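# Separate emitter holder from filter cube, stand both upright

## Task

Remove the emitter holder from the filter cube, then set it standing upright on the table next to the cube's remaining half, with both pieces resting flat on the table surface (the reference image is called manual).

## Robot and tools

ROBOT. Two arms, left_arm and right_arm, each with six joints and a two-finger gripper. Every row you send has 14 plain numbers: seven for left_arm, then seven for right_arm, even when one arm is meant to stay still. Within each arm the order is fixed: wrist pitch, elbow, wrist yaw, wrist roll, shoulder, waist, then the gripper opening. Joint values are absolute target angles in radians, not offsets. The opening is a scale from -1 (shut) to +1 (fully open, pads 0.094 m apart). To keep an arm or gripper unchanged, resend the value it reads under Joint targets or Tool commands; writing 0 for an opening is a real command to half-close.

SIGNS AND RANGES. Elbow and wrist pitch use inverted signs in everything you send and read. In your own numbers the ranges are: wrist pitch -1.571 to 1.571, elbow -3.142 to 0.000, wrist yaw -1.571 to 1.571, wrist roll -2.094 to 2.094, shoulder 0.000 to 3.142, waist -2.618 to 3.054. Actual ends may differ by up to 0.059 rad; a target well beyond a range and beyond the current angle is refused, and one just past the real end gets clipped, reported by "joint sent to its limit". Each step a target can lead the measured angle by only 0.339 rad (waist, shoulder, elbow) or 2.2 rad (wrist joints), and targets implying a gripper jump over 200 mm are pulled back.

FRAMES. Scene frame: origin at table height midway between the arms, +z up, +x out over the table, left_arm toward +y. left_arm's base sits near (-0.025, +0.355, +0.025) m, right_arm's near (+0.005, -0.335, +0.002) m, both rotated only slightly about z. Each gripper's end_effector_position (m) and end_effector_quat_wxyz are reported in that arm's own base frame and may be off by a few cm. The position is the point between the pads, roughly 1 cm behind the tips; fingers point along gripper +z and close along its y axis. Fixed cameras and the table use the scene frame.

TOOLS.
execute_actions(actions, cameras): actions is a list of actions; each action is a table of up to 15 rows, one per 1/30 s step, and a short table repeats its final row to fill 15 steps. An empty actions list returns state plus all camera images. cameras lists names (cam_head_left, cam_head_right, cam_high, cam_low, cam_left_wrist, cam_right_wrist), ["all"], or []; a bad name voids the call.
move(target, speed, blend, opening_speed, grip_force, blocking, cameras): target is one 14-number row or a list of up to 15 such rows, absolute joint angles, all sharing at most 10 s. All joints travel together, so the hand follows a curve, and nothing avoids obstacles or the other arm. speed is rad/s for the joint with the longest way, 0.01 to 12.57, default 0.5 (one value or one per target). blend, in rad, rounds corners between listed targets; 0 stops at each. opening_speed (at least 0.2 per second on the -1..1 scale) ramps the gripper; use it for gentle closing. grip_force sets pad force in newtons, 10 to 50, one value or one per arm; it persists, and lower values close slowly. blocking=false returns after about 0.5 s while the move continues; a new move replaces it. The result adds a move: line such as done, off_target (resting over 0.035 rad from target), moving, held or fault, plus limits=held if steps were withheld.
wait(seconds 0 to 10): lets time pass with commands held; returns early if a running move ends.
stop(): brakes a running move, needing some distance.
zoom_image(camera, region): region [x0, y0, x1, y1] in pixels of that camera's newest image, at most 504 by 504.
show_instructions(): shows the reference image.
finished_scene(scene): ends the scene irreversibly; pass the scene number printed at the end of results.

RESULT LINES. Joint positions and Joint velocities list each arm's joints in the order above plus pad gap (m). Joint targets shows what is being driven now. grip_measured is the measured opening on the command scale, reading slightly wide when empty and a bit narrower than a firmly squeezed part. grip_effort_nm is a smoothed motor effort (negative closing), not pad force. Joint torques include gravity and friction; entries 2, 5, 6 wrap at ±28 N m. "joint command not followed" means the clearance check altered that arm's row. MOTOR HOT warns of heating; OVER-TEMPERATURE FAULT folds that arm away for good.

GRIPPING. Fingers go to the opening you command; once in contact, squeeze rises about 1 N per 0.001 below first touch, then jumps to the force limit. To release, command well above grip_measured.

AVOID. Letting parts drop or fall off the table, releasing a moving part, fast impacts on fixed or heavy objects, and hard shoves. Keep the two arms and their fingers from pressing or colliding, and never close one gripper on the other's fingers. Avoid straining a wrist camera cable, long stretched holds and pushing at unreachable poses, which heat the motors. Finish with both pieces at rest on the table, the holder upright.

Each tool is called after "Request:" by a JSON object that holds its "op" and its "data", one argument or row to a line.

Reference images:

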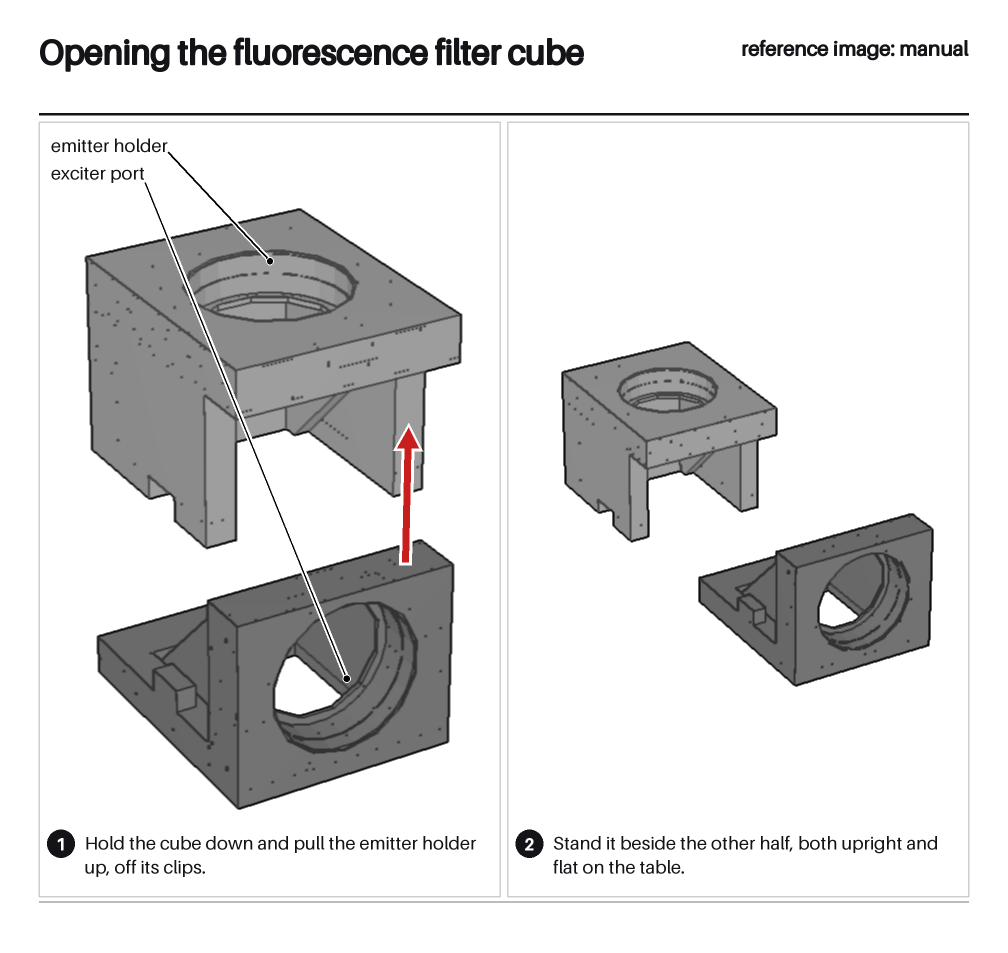

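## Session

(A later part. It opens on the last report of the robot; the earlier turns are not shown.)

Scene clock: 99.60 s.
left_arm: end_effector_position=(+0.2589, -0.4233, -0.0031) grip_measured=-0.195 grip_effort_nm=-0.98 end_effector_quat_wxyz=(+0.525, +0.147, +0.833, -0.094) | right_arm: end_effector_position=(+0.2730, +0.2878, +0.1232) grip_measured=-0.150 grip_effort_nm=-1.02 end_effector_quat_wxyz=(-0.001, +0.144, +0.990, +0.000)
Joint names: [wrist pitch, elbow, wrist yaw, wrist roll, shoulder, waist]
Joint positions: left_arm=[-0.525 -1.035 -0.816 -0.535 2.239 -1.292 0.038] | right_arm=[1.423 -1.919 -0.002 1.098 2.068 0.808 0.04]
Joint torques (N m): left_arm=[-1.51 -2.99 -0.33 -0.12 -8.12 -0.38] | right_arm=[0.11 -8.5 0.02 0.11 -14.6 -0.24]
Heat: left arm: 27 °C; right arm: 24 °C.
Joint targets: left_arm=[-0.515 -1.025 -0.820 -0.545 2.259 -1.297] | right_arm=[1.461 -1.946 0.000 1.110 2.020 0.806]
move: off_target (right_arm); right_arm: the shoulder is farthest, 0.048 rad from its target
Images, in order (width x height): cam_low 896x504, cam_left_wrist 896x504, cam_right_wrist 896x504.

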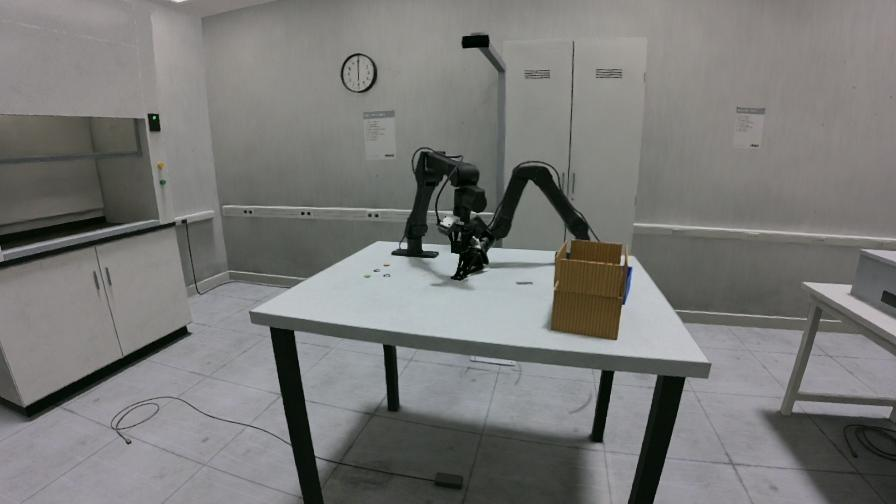

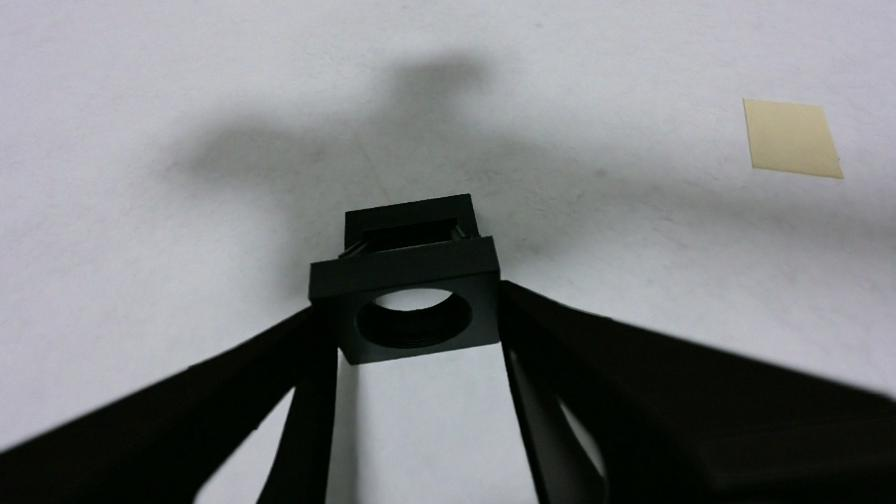

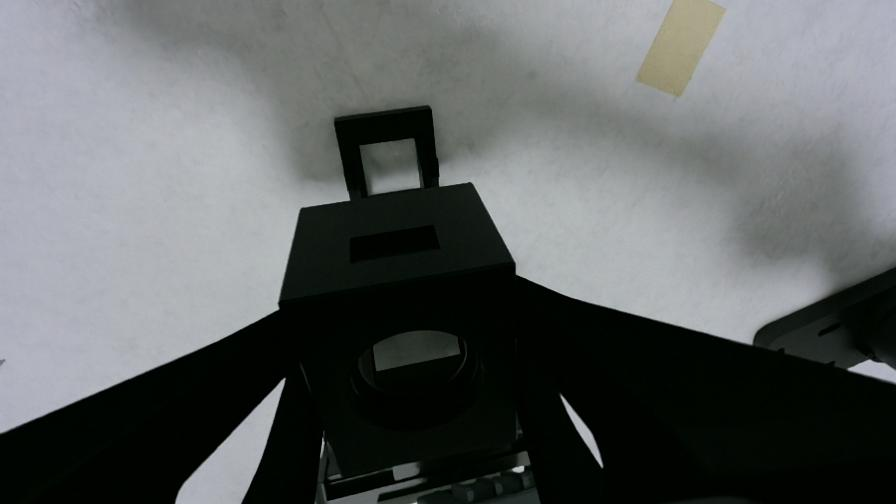

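Request:
{"op": "move", "data": {
  "target": [
    [-0.515, -1.025, -0.820, -0.545, 2.259, -1.297, -0.4, 1.461, -1.946, 0.0, 1.110, 2.020, 0.50, -0.4],
    [-0.515, -1.025, -0.820, -0.545, 2.259, -1.297, -0.4, 1.129, -1.611, 0.0, 1.110, 2.071, 0.50, -0.4]
  ],
  "speed": 0.4,
  "cameras": ["all"]
}}

Request:
{"op": "zoom_image", "data": {
  "camera": "cam_low",
  "region": [410, 220, 530, 300]
}}

Request:
{"op": "zoom_image", "data": {
  "camera": "cam_high",
  "region": [460, 120, 600, 260]
}}

Scene clock: 104.73 s.
left_arm: end_effector_position=(+0.2589, -0.4233, -0.0031) grip_measured=-0.195 grip_effort_nm=-0.98 end_effector_quat_wxyz=(+0.525, +0.147, +0.833, -0.094) | right_arm: end_effector_position=(+0.3447, +0.1896, +0.0480) grip_measured=-0.150 grip_effort_nm=-1.02 end_effector_quat_wxyz=(-0.001, +0.296, +0.955, +0.004)
Joint names: [wrist pitch, elbow, wrist yaw, wrist roll, shoulder, waist]
Joint positions: left_arm=[-0.525 -1.035 -0.816 -0.535 2.239 -1.292 0.038] | right_arm=[1.117 -1.617 -0.007 1.099 2.066 0.497 0.04]
Joint torques (N m): left_arm=[-1.51 -3 -0.32 -0.14 -8.13 -0.39] | right_arm=[-0.16 -5.19 0.07 0.09 -9.99 0.14]
Heat: left arm: 28 °C; right arm: 26 °C.
Joint targets: left_arm=[-0.515 -1.025 -0.820 -0.545 2.259 -1.297] | right_arm=[1.129 -1.611 0.000 1.110 2.071 0.500]
move: done

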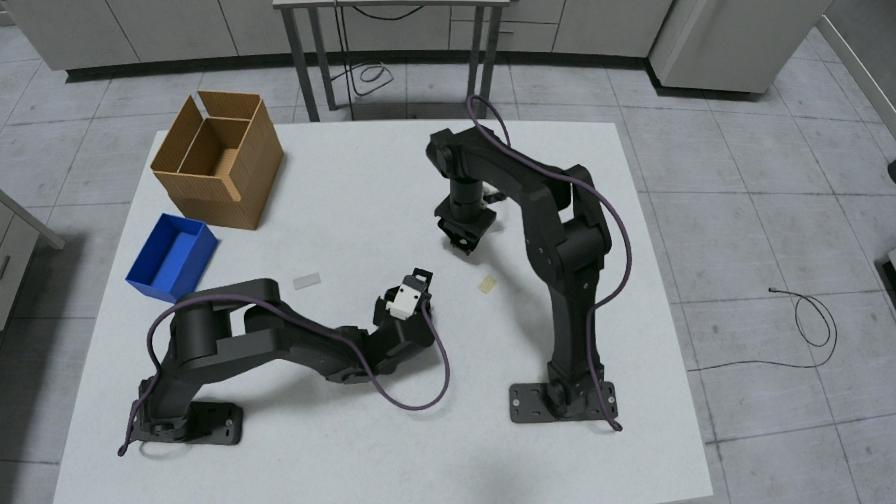

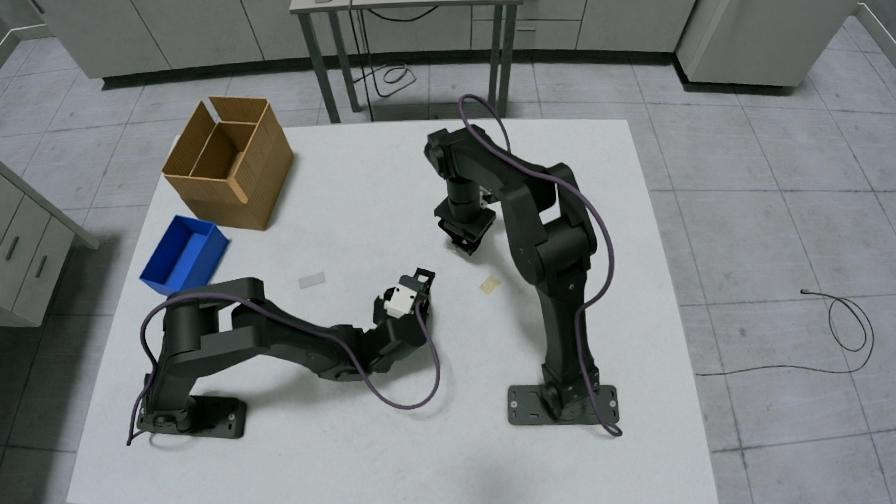

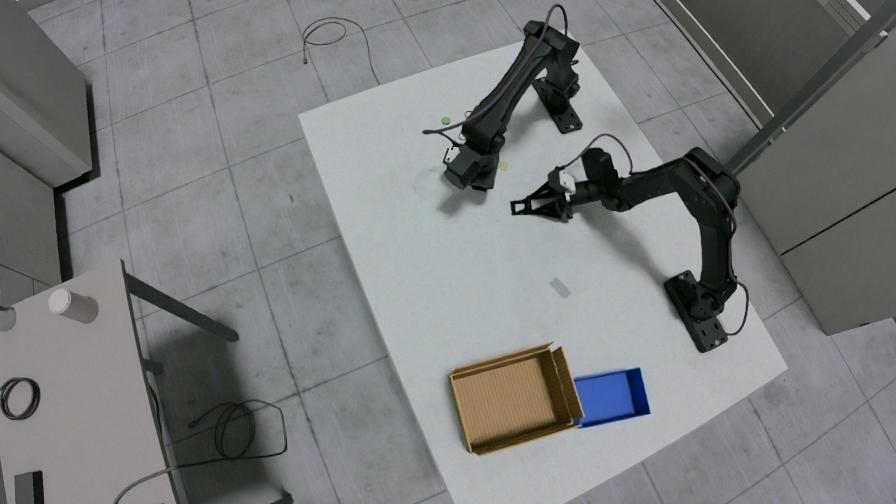

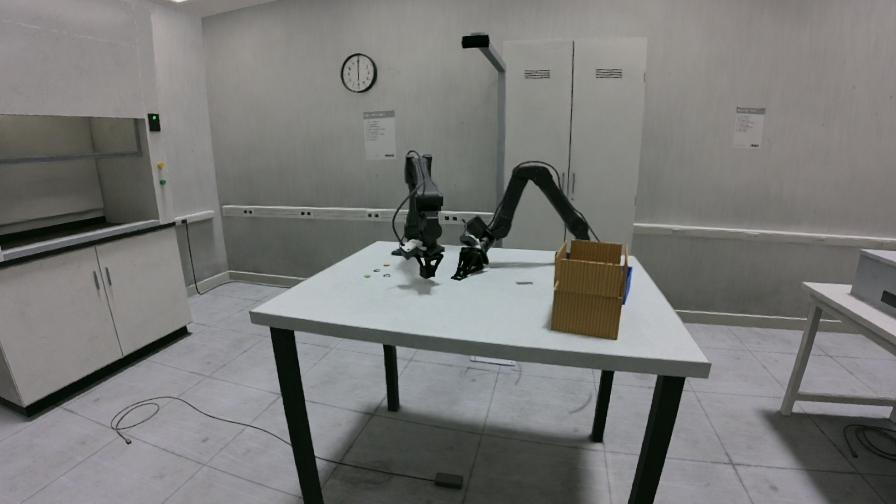

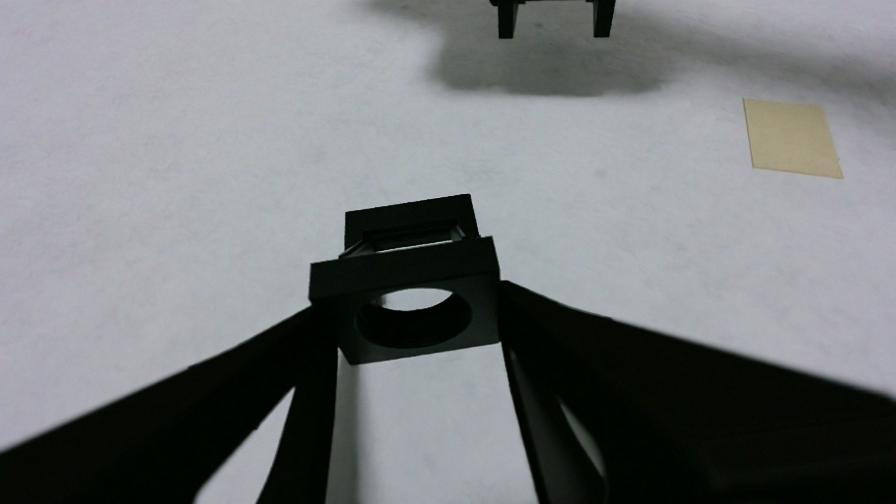

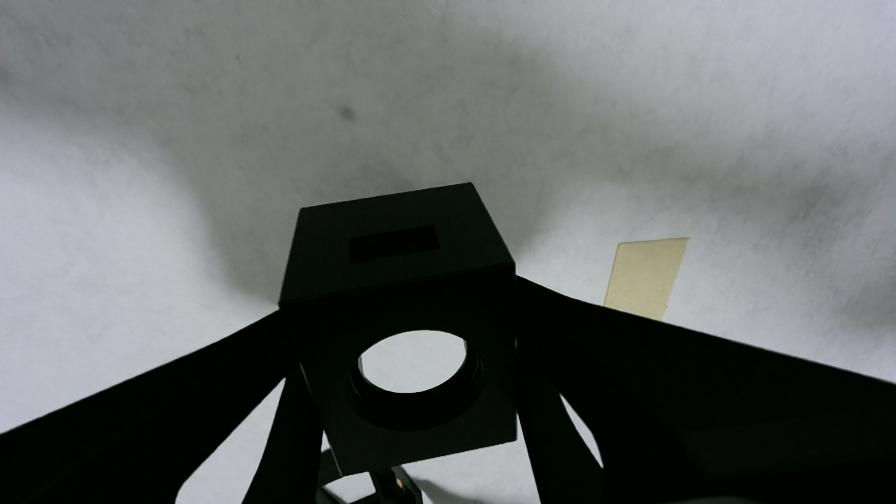

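Scaled by 4.200 from the camera's 896x504 image, which has a finer 1280x720 frame.

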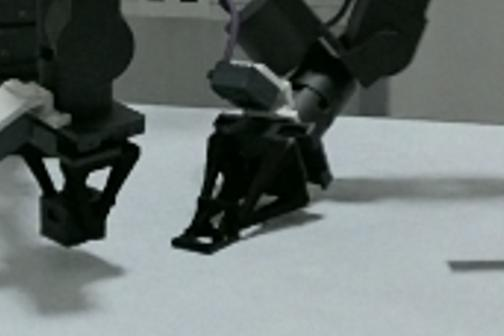

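Scaled by 3.600 from the camera's 896x504 image, which has a finer 1280x720 frame.

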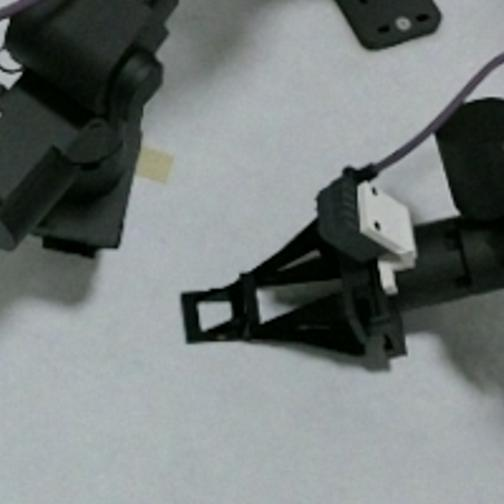

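Request:
{"op": "move", "data": {
  "target": [-0.515, -1.025, -0.820, -0.545, 2.259, -1.297, -0.4, 1.047, -1.552, 0.0, 1.110, 2.086, 0.50, -0.4],
  "speed": 0.1,
  "cameras": ["cam_left_wrist", "cam_low", "cam_right_wrist"]
}}

Request:
{"op": "zoom_image", "data": {
  "camera": "cam_low",
  "region": [410, 230, 490, 300]
}}

Request:
{"op": "zoom_image", "data": {
  "camera": "cam_left_wrist",
  "region": [420, 0, 700, 150]
}}

Scene clock: 106.90 s.
left_arm: end_effector_position=(+0.2589, -0.4233, -0.0031) grip_measured=-0.195 grip_effort_nm=-0.97 end_effector_quat_wxyz=(+0.525, +0.147, +0.833, -0.094) | right_arm: end_effector_position=(+0.3470, +0.1908, +0.0341) grip_measured=-0.150 grip_effort_nm=-1.02 end_effector_quat_wxyz=(+0.008, +0.296, +0.955, +0.013)
Joint names: [wrist pitch, elbow, wrist yaw, wrist roll, shoulder, waist]
Joint positions: left_arm=[-0.525 -1.035 -0.816 -0.535 2.239 -1.292 0.038] | right_arm=[1.036 -1.56 -0.007 1.099 2.066 0.497 0.04]
Joint torques (N m): left_arm=[-1.51 -3.02 -0.32 -0.16 -8.12 -0.4] | right_arm=[-0.23 -4.94 0.07 0.08 -8.77 0.14]
Heat: left arm: 28 °C; right arm: 26 °C.
Joint targets: left_arm=[-0.515 -1.025 -0.820 -0.545 2.259 -1.297] | right_arm=[1.047 -1.552 0.000 1.110 2.086 0.500]
move: done
Images, in order (width x height): cam_low 896x504, cam_left_wrist 896x504, cam_right_wrist 896x504.

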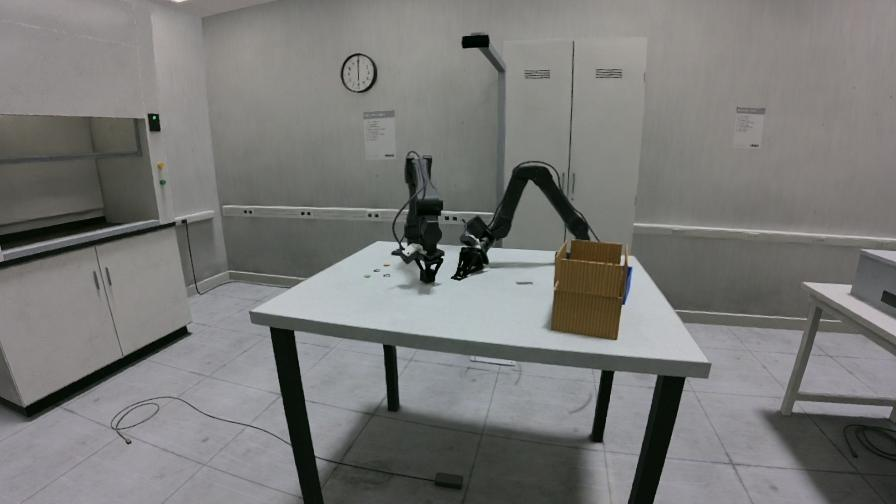

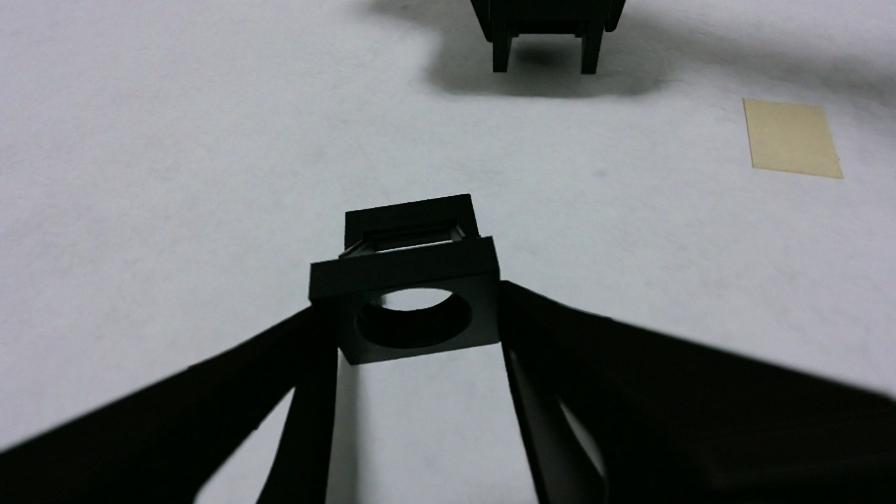

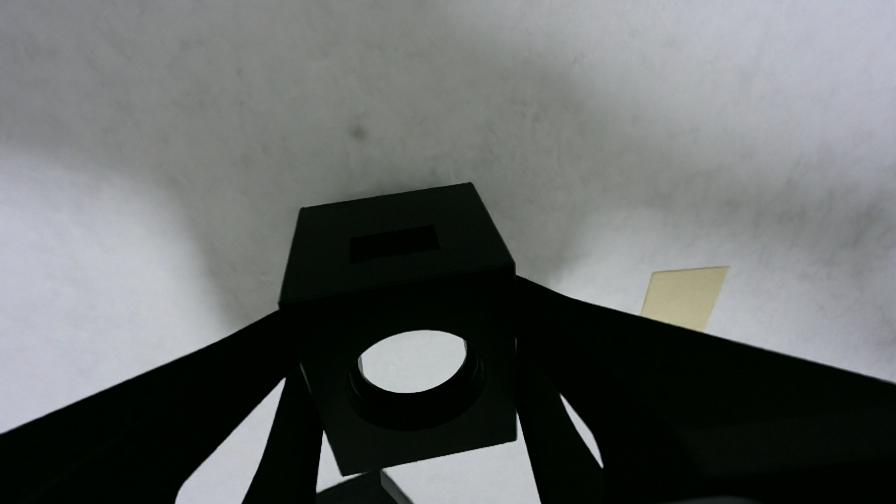

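Scaled by 6.300 from the camera's 896x504 image, which has a finer 1280x720 frame.

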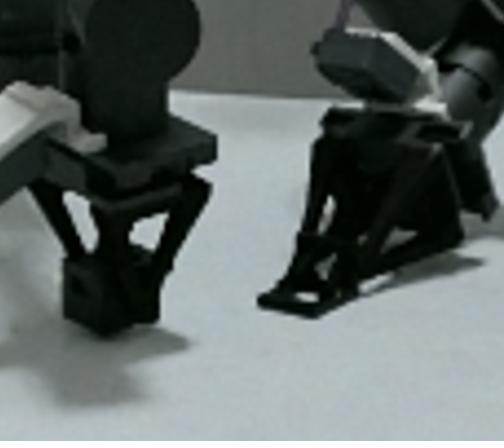

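Scaled by 1.800 from the camera's 896x504 image, which has a finer 1280x720 frame.

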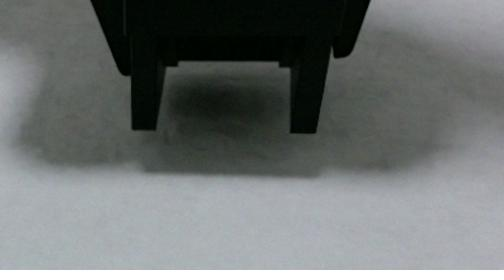

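Request:
{"op": "move", "data": {
  "target": [-0.515, -1.025, -0.820, -0.545, 2.259, -1.297, -0.4, 1.038, -1.545, 0.0, 1.110, 2.094, 0.50, -0.4],
  "speed": 0.1,
  "cameras": ["cam_left_wrist", "cam_low"]
}}

Request:
{"op": "zoom_image", "data": {
  "camera": "cam_left_wrist",
  "region": [420, 0, 700, 150]
}}

Scene clock: 108.40 s.
left_arm: end_effector_position=(+0.2589, -0.4233, -0.0031) grip_measured=-0.195 grip_effort_nm=-0.98 end_effector_quat_wxyz=(+0.525, +0.147, +0.833, -0.094) | right_arm: end_effector_position=(+0.3463, +0.1904, +0.0289) grip_measured=-0.150 grip_effort_nm=-1.02 end_effector_quat_wxyz=(+0.005, +0.296, +0.955, +0.010)
Joint names: [wrist pitch, elbow, wrist yaw, wrist roll, shoulder, waist]
Joint positions: left_arm=[-0.525 -1.035 -0.816 -0.535 2.239 -1.292 0.038] | right_arm=[1.027 -1.554 -0.007 1.099 2.076 0.497 0.04]
Joint torques (N m): left_arm=[-1.51 -3 -0.33 -0.13 -8.16 -0.42] | right_arm=[-0.19 -4.93 0.06 0.09 -8.98 0.18]
Heat: left arm: 28 °C; right arm: 26 °C.
Joint targets: left_arm=[-0.515 -1.025 -0.820 -0.545 2.259 -1.297] | right_arm=[1.038 -1.545 0.000 1.110 2.094 0.500]
move: done
Images, in order (width x height): cam_low 896x504, cam_left_wrist 896x504.

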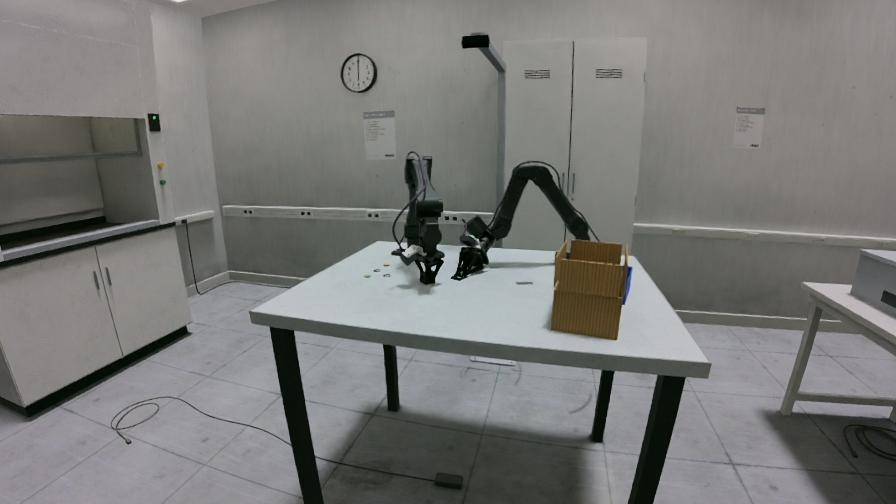

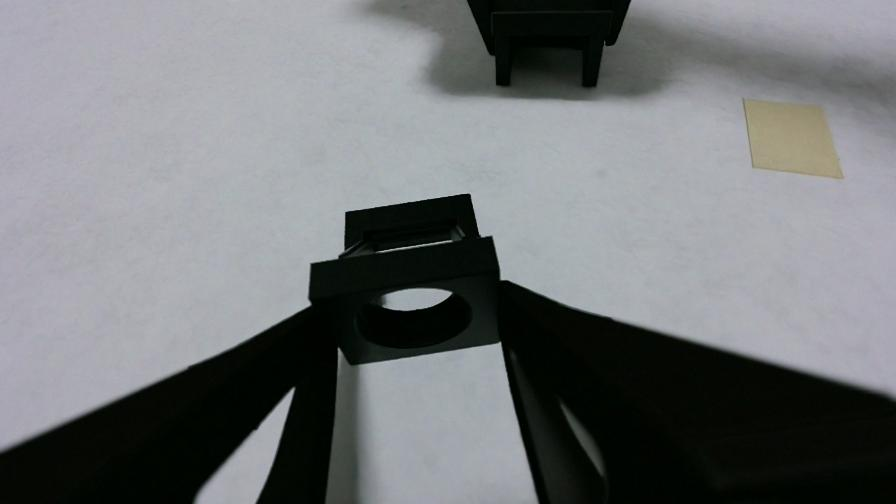

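Scaled by 1.800 from the camera's 896x504 image, which has a finer 1280x720 frame.

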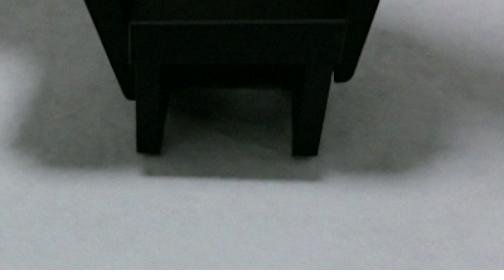

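Request:
{"op": "move", "data": {
  "target": [-0.515, -1.025, -0.820, -0.545, 2.259, -1.297, -0.4, 1.036, -1.539, 0.0, 1.110, 2.094, 0.50, -0.4],
  "speed": 0.1,
  "cameras": ["cam_left_wrist", "cam_right_wrist"]
}}

Request:
{"op": "zoom_image", "data": {
  "camera": "cam_left_wrist",
  "region": [420, 0, 700, 150]
}}

Scene clock: 110.00 s.
left_arm: end_effector_position=(+0.2589, -0.4233, -0.0031) grip_measured=-0.195 grip_effort_nm=-0.98 end_effector_quat_wxyz=(+0.525, +0.147, +0.833, -0.094) | right_arm: end_effector_position=(+0.3453, +0.1899, +0.0274) grip_measured=-0.150 grip_effort_nm=-1.02 end_effector_quat_wxyz=(+0.004, +0.296, +0.955, +0.009)
Joint names: [wrist pitch, elbow, wrist yaw, wrist roll, shoulder, waist]
Joint positions: left_arm=[-0.525 -1.035 -0.816 -0.535 2.239 -1.292 0.038] | right_arm=[1.024 -1.548 -0.007 1.099 2.076 0.497 0.04]
Joint torques (N m): left_arm=[-1.51 -2.97 -0.33 -0.15 -8.16 -0.34] | right_arm=[-0.18 -4.97 0.06 0.1 -9.03 0.23]
Heat: left arm: 28 °C; right arm: 25 °C.
Joint targets: left_arm=[-0.515 -1.025 -0.820 -0.545 2.259 -1.297] | right_arm=[1.036 -1.539 0.000 1.110 2.094 0.500]
move: done
Images, in order (width x height): cam_left_wrist 896x504, cam_right_wrist 896x504.

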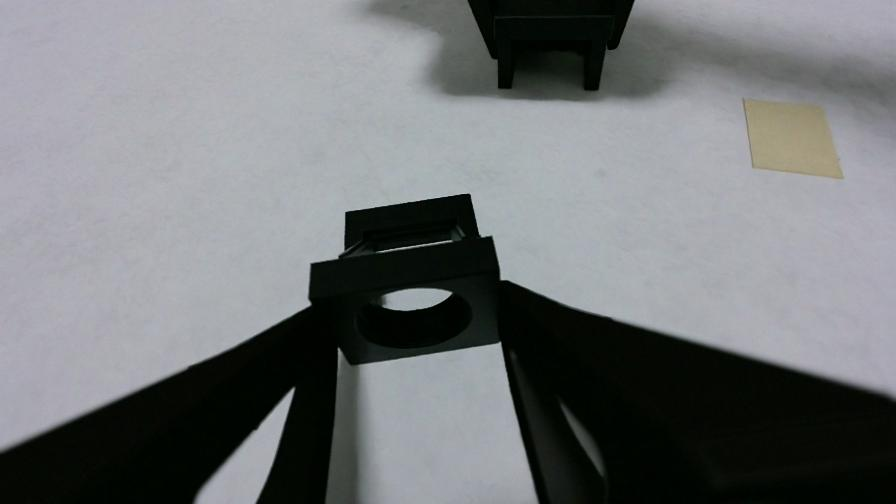

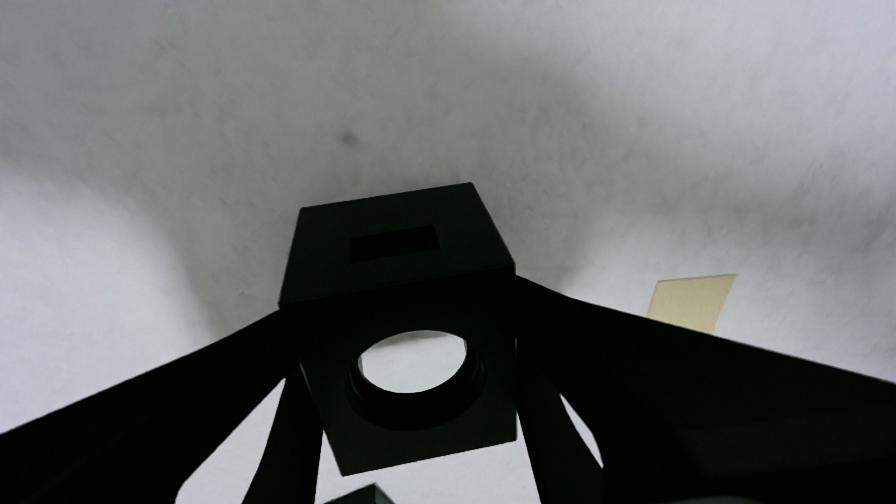

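Scaled by 1.800 from the camera's 896x504 image, which has a finer 1280x720 frame.

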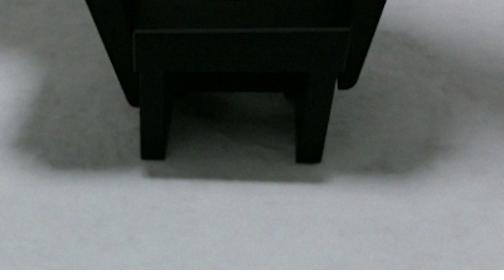

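Request:
{"op": "move", "data": {
  "target": [-0.515, -1.025, -0.820, -0.545, 2.259, -1.297, -0.4, 1.034, -1.534, 0.0, 1.110, 2.095, 0.50, -0.4],
  "speed": 0.1,
  "cameras": ["cam_left_wrist", "cam_right_wrist"]
}}

Request:
{"op": "zoom_image", "data": {
  "camera": "cam_left_wrist",
  "region": [420, 0, 700, 150]
}}

Scene clock: 111.33 s.
left_arm: end_effector_position=(+0.2589, -0.4233, -0.0031) grip_measured=-0.195 grip_effort_nm=-0.98 end_effector_quat_wxyz=(+0.525, +0.147, +0.833, -0.094) | right_arm: end_effector_position=(+0.3454, +0.1900, +0.0271) grip_measured=-0.150 grip_effort_nm=-1.02 end_effector_quat_wxyz=(+0.004, +0.296, +0.955, +0.009)
Joint names: [wrist pitch, elbow, wrist yaw, wrist roll, shoulder, waist]
Joint positions: left_arm=[-0.525 -1.035 -0.816 -0.535 2.239 -1.292 0.038] | right_arm=[1.022 -1.546 -0.007 1.099 2.076 0.497 0.04]
Joint torques (N m): left_arm=[-1.52 -2.96 -0.32 -0.13 -8.14 -0.38] | right_arm=[-0.2 -4.57 0.07 0.1 -8.92 0.2]
Heat: left arm: 28 °C; right arm: 25 °C.
Joint targets: left_arm=[-0.515 -1.025 -0.820 -0.545 2.259 -1.297] | right_arm=[1.034 -1.534 0.000 1.110 2.095 0.500]
move: done
Images, in order (width x height): cam_left_wrist 896x504, cam_right_wrist 896x504.

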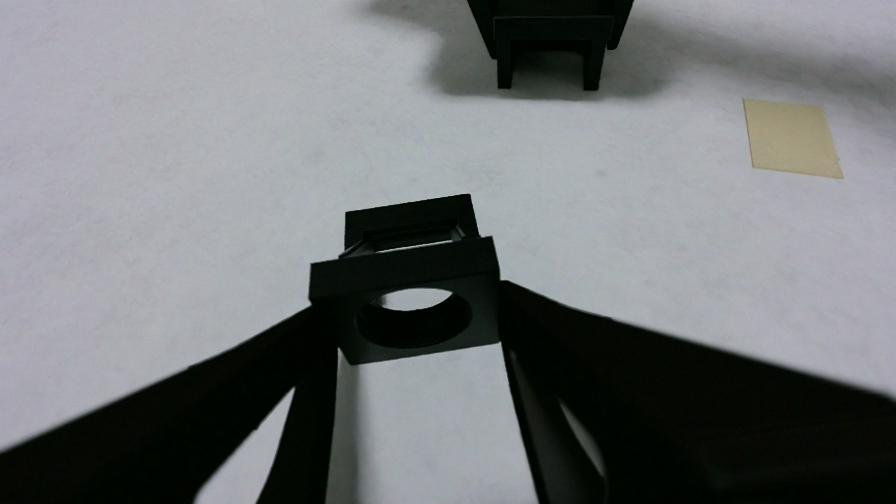

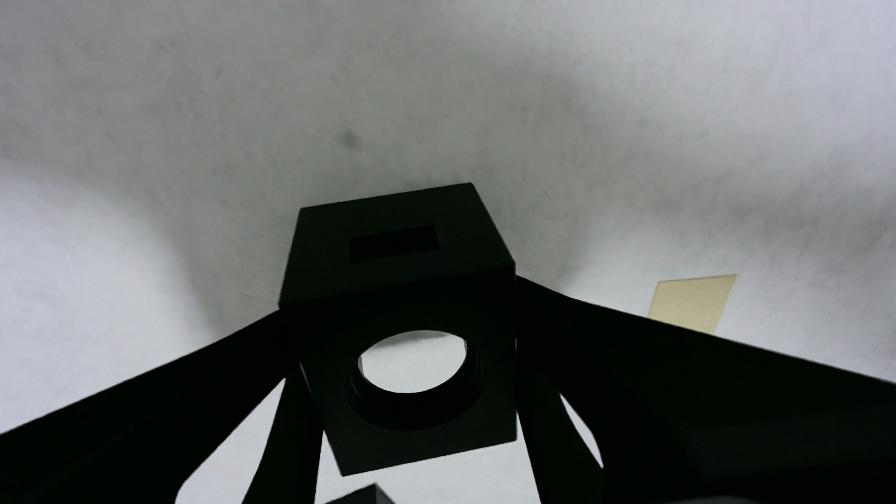

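Scaled by 1.800 from the camera's 896x504 image, which has a finer 1280x720 frame.

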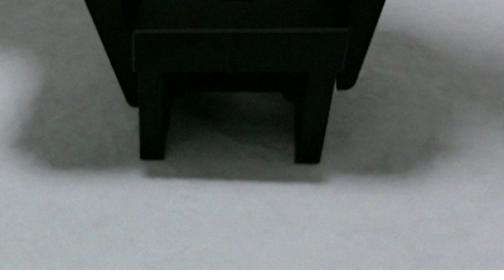

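Request:
{"op": "move", "data": {
  "target": [-0.515, -1.025, -0.820, -0.545, 2.259, -1.297, 0.3, 1.034, -1.534, 0.0, 1.110, 2.095, 0.50, 0.3],
  "speed": 0.1,
  "opening_speed": 0.5,
  "cameras": ["cam_left_wrist", "cam_right_wrist"]
}}

Request:
{"op": "zoom_image", "data": {
  "camera": "cam_left_wrist",
  "region": [420, 0, 700, 150]
}}

Scene clock: 113.43 s.
left_arm: end_effector_position=(+0.2589, -0.4233, -0.0031) grip_measured=+0.298 grip_effort_nm=0.14 end_effector_quat_wxyz=(+0.525, +0.147, +0.833, -0.094) | right_arm: end_effector_position=(+0.3456, +0.1900, +0.0271) grip_measured=+0.297 grip_effort_nm=0.14 end_effector_quat_wxyz=(+0.005, +0.297, +0.955, +0.010)
Joint names: [wrist pitch, elbow, wrist yaw, wrist roll, shoulder, waist]
Joint positions: left_arm=[-0.525 -1.035 -0.816 -0.535 2.239 -1.292 0.061] | right_arm=[1.021 -1.546 -0.007 1.099 2.076 0.497 0.061]
Joint torques (N m): left_arm=[-1.51 -3 -0.32 -0.14 -8.09 -0.38] | right_arm=[-0.19 -4.56 0.07 0.09 -8.9 0.18]
Heat: left arm: 28 °C; right arm: 25 °C.
Joint targets: left_arm=[-0.515 -1.025 -0.820 -0.545 2.259 -1.297] | right_arm=[1.034 -1.534 0.000 1.110 2.095 0.500]
move: done
Images, in order (width x height): cam_left_wrist 896x504, cam_right_wrist 896x504.

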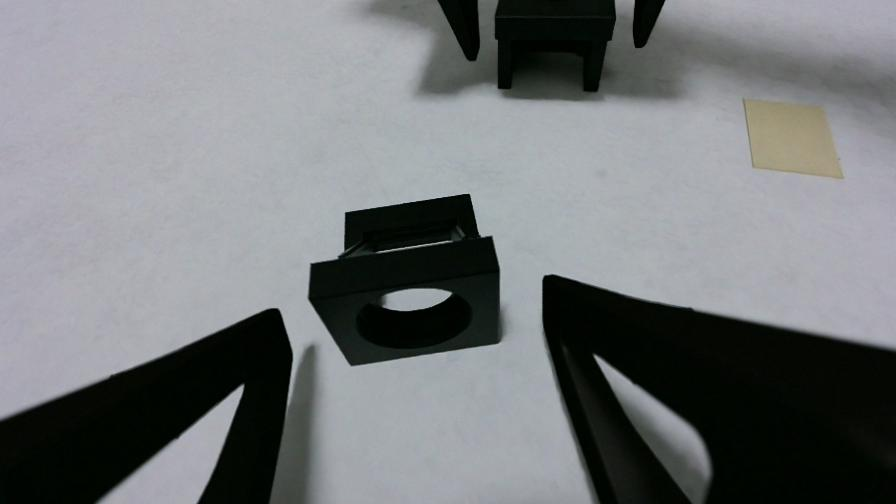

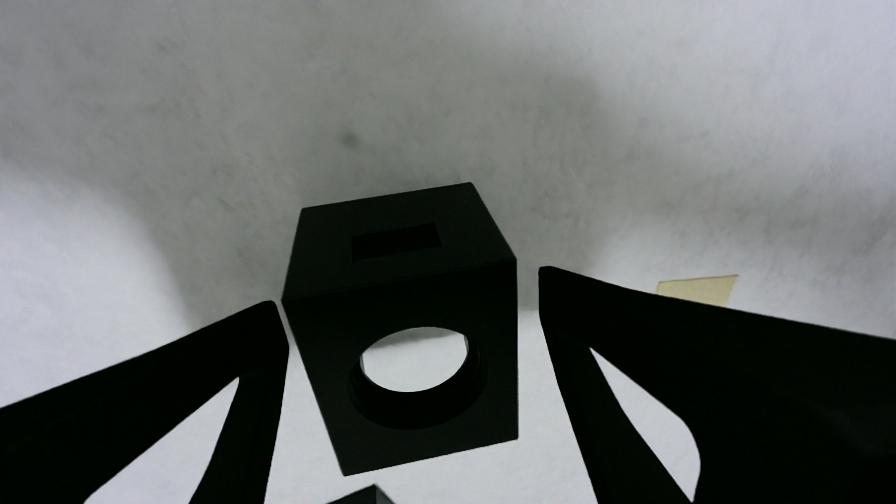

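Scaled by 1.800 from the camera's 896x504 image, which has a finer 1280x720 frame.

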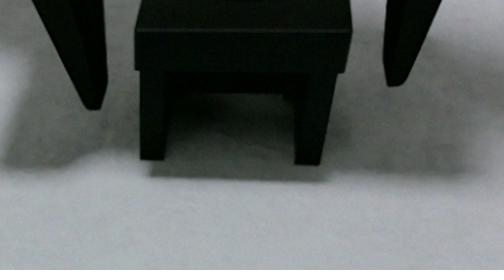

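Request:
{"op": "move", "data": {
  "target": [
    [-0.52, -0.962, -0.895, -0.612, 2.20, -1.367, 0.7, 1.333, -1.810, 0.0, 1.110, 2.050, 0.50, 0.7],
    [-0.4765, -0.798, -0.869, -0.584, 1.95, -1.336, 0.7, 1.461, -1.946, 0.0, 1.110, 2.020, 0.35, 0.7]
  ],
  "speed": 0.5,
  "opening_speed": 1.5,
  "cameras": ["all"]
}}

Request:
{"op": "zoom_image", "data": {
  "camera": "cam_left_wrist",
  "region": [300, 0, 700, 300]
}}

Request:
{"op": "zoom_image", "data": {
  "camera": "cam_low",
  "region": [400, 240, 490, 300]
}}

Request:
{"op": "zoom_image", "data": {
  "camera": "cam_head_left",
  "region": [390, 200, 510, 320]
}}

Scene clock: 116.73 s.
left_arm: end_effector_position=(+0.2305, -0.3779, +0.0411) grip_measured=+0.699 grip_effort_nm=0.13 end_effector_quat_wxyz=(+0.535, +0.133, +0.828, -0.104) | right_arm: end_effector_position=(+0.3723, +0.1380, +0.1285) grip_measured=+0.697 grip_effort_nm=0.15 end_effector_quat_wxyz=(+0.002, +0.367, +0.930, +0.007)
Joint names: [wrist pitch, elbow, wrist yaw, wrist roll, shoulder, waist]
Joint positions: left_arm=[-0.491 -0.807 -0.869 -0.587 1.978 -1.342 0.08] | right_arm=[1.426 -1.924 -0.007 1.1 2.057 0.349 0.08]
Joint torques (N m): left_arm=[-1.43 -3.07 -0.27 0.03 -9.83 0.53] | right_arm=[0.05 -8.03 0.09 0.1 -13.56 -0.01]
Heat: left arm: 28 °C; right arm: 25 °C.
Joint targets: left_arm=[-0.476 -0.798 -0.869 -0.584 1.950 -1.336] | right_arm=[1.461 -1.946 0.000 1.110 2.020 0.350]
move: off_target (right_arm); right_arm: the shoulder is farthest, 0.037 rad from its target

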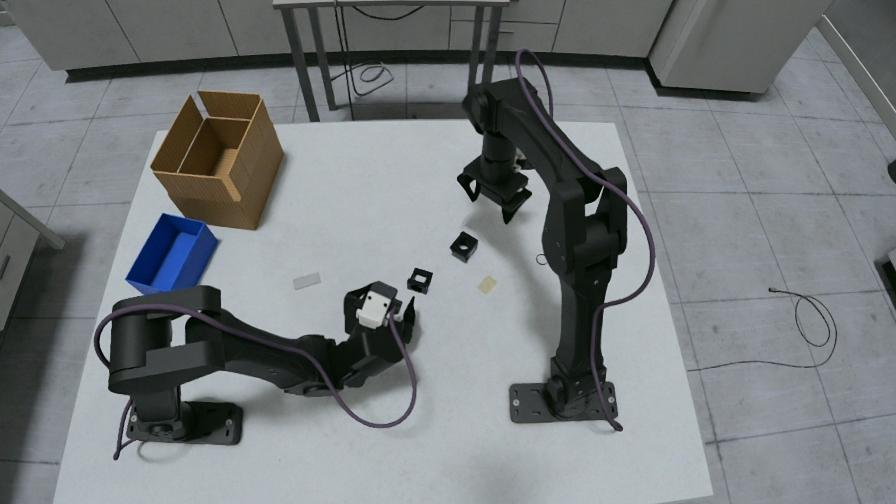

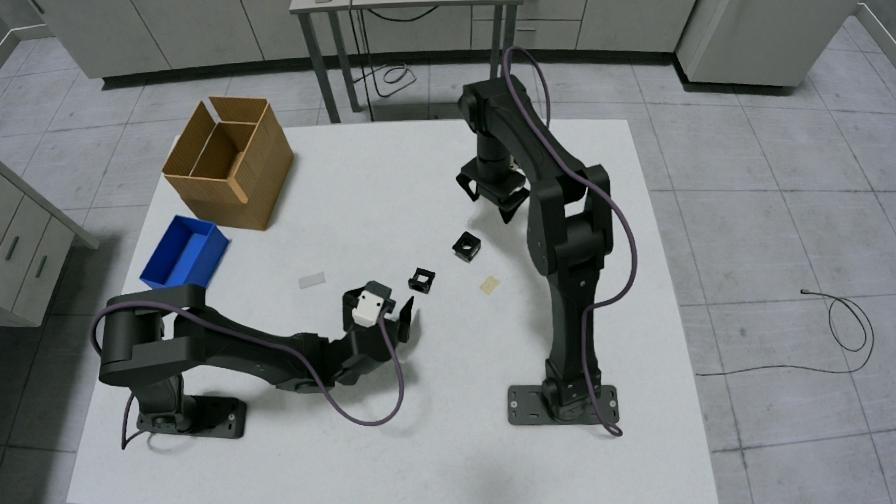

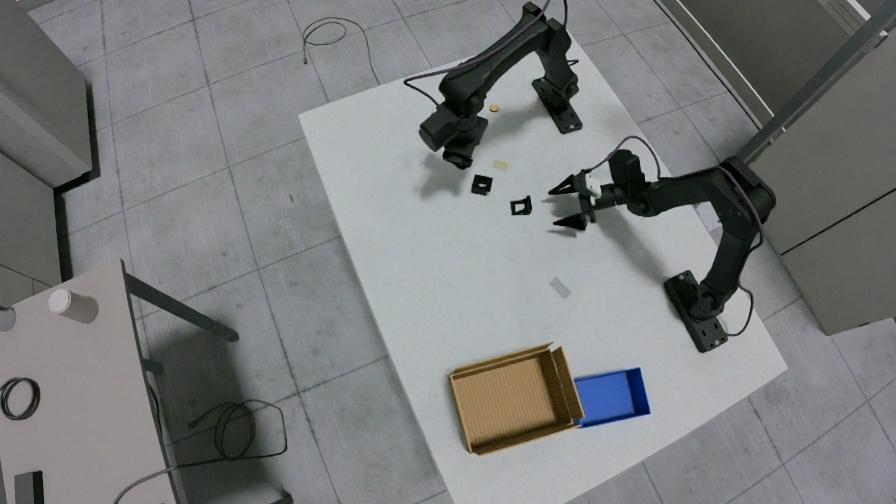

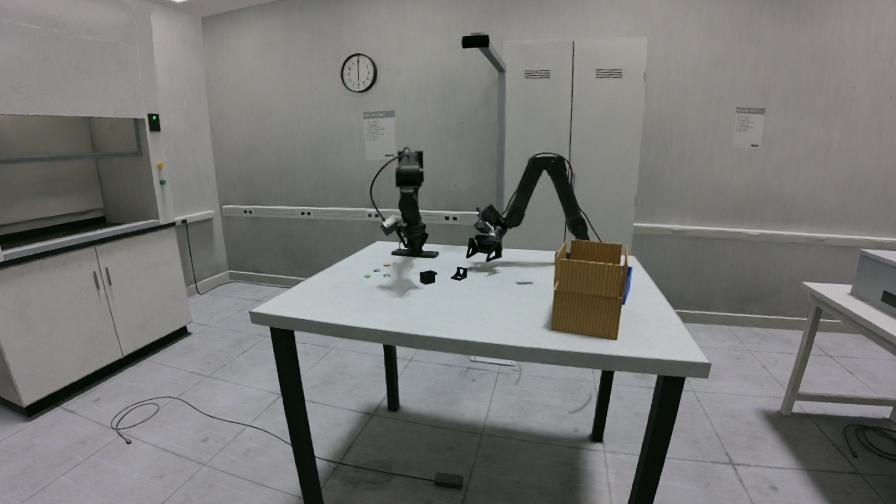

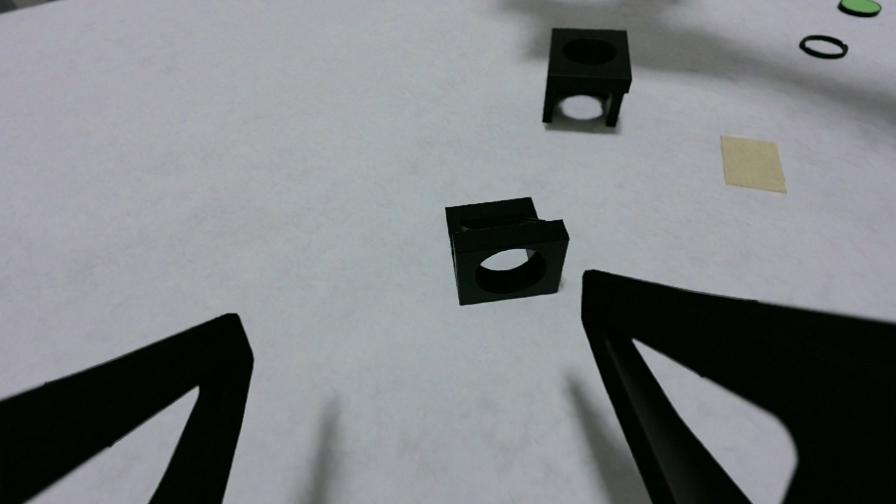

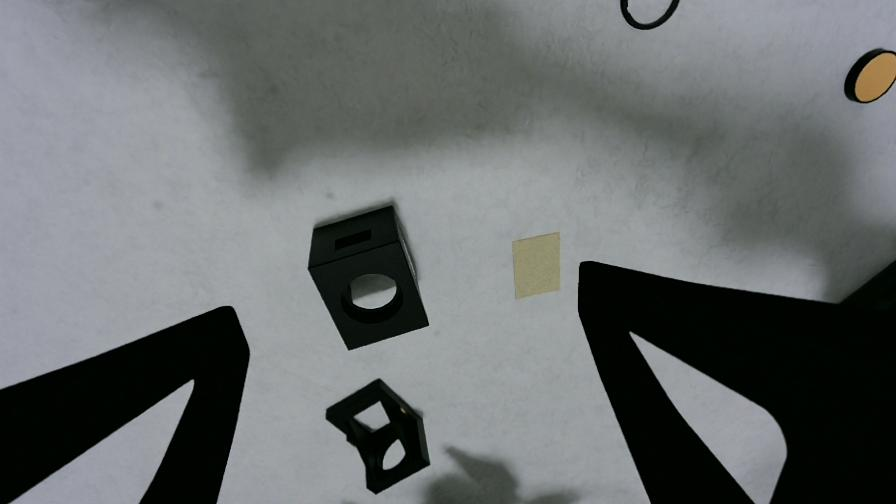

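Scaled by 1.260 from the camera's 896x504 image, which has a finer 1280x720 frame.

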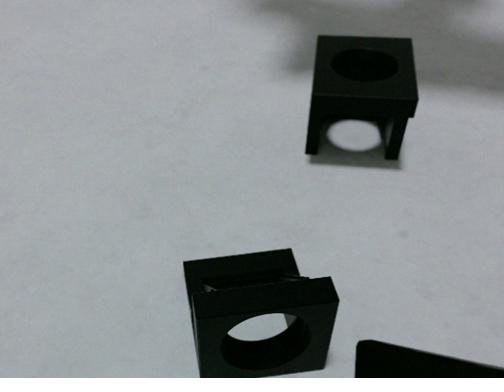

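Scaled by 5.600 from the camera's 896x504 image, which has a finer 1280x720 frame.

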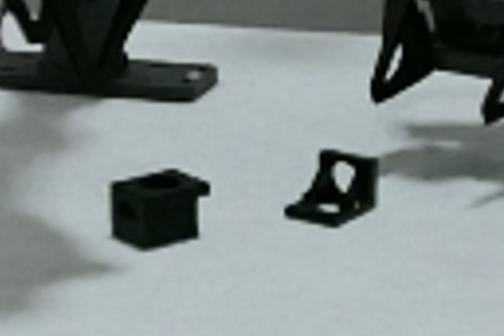

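Scaled by 4.200 from the camera's 896x504 image, which has a finer 1280x720 frame.

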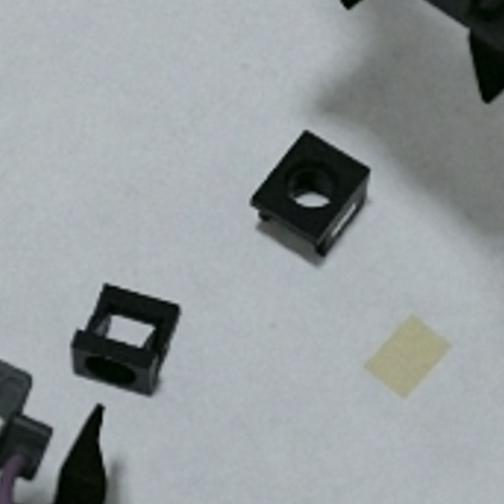

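Both halves are standing upright, flat and apart, and both arms are clear of them. Scene 1 is complete.

Request:
{"op": "finished_scene", "data": {
  "scene": 1
}}

The scene is finished: the task was done.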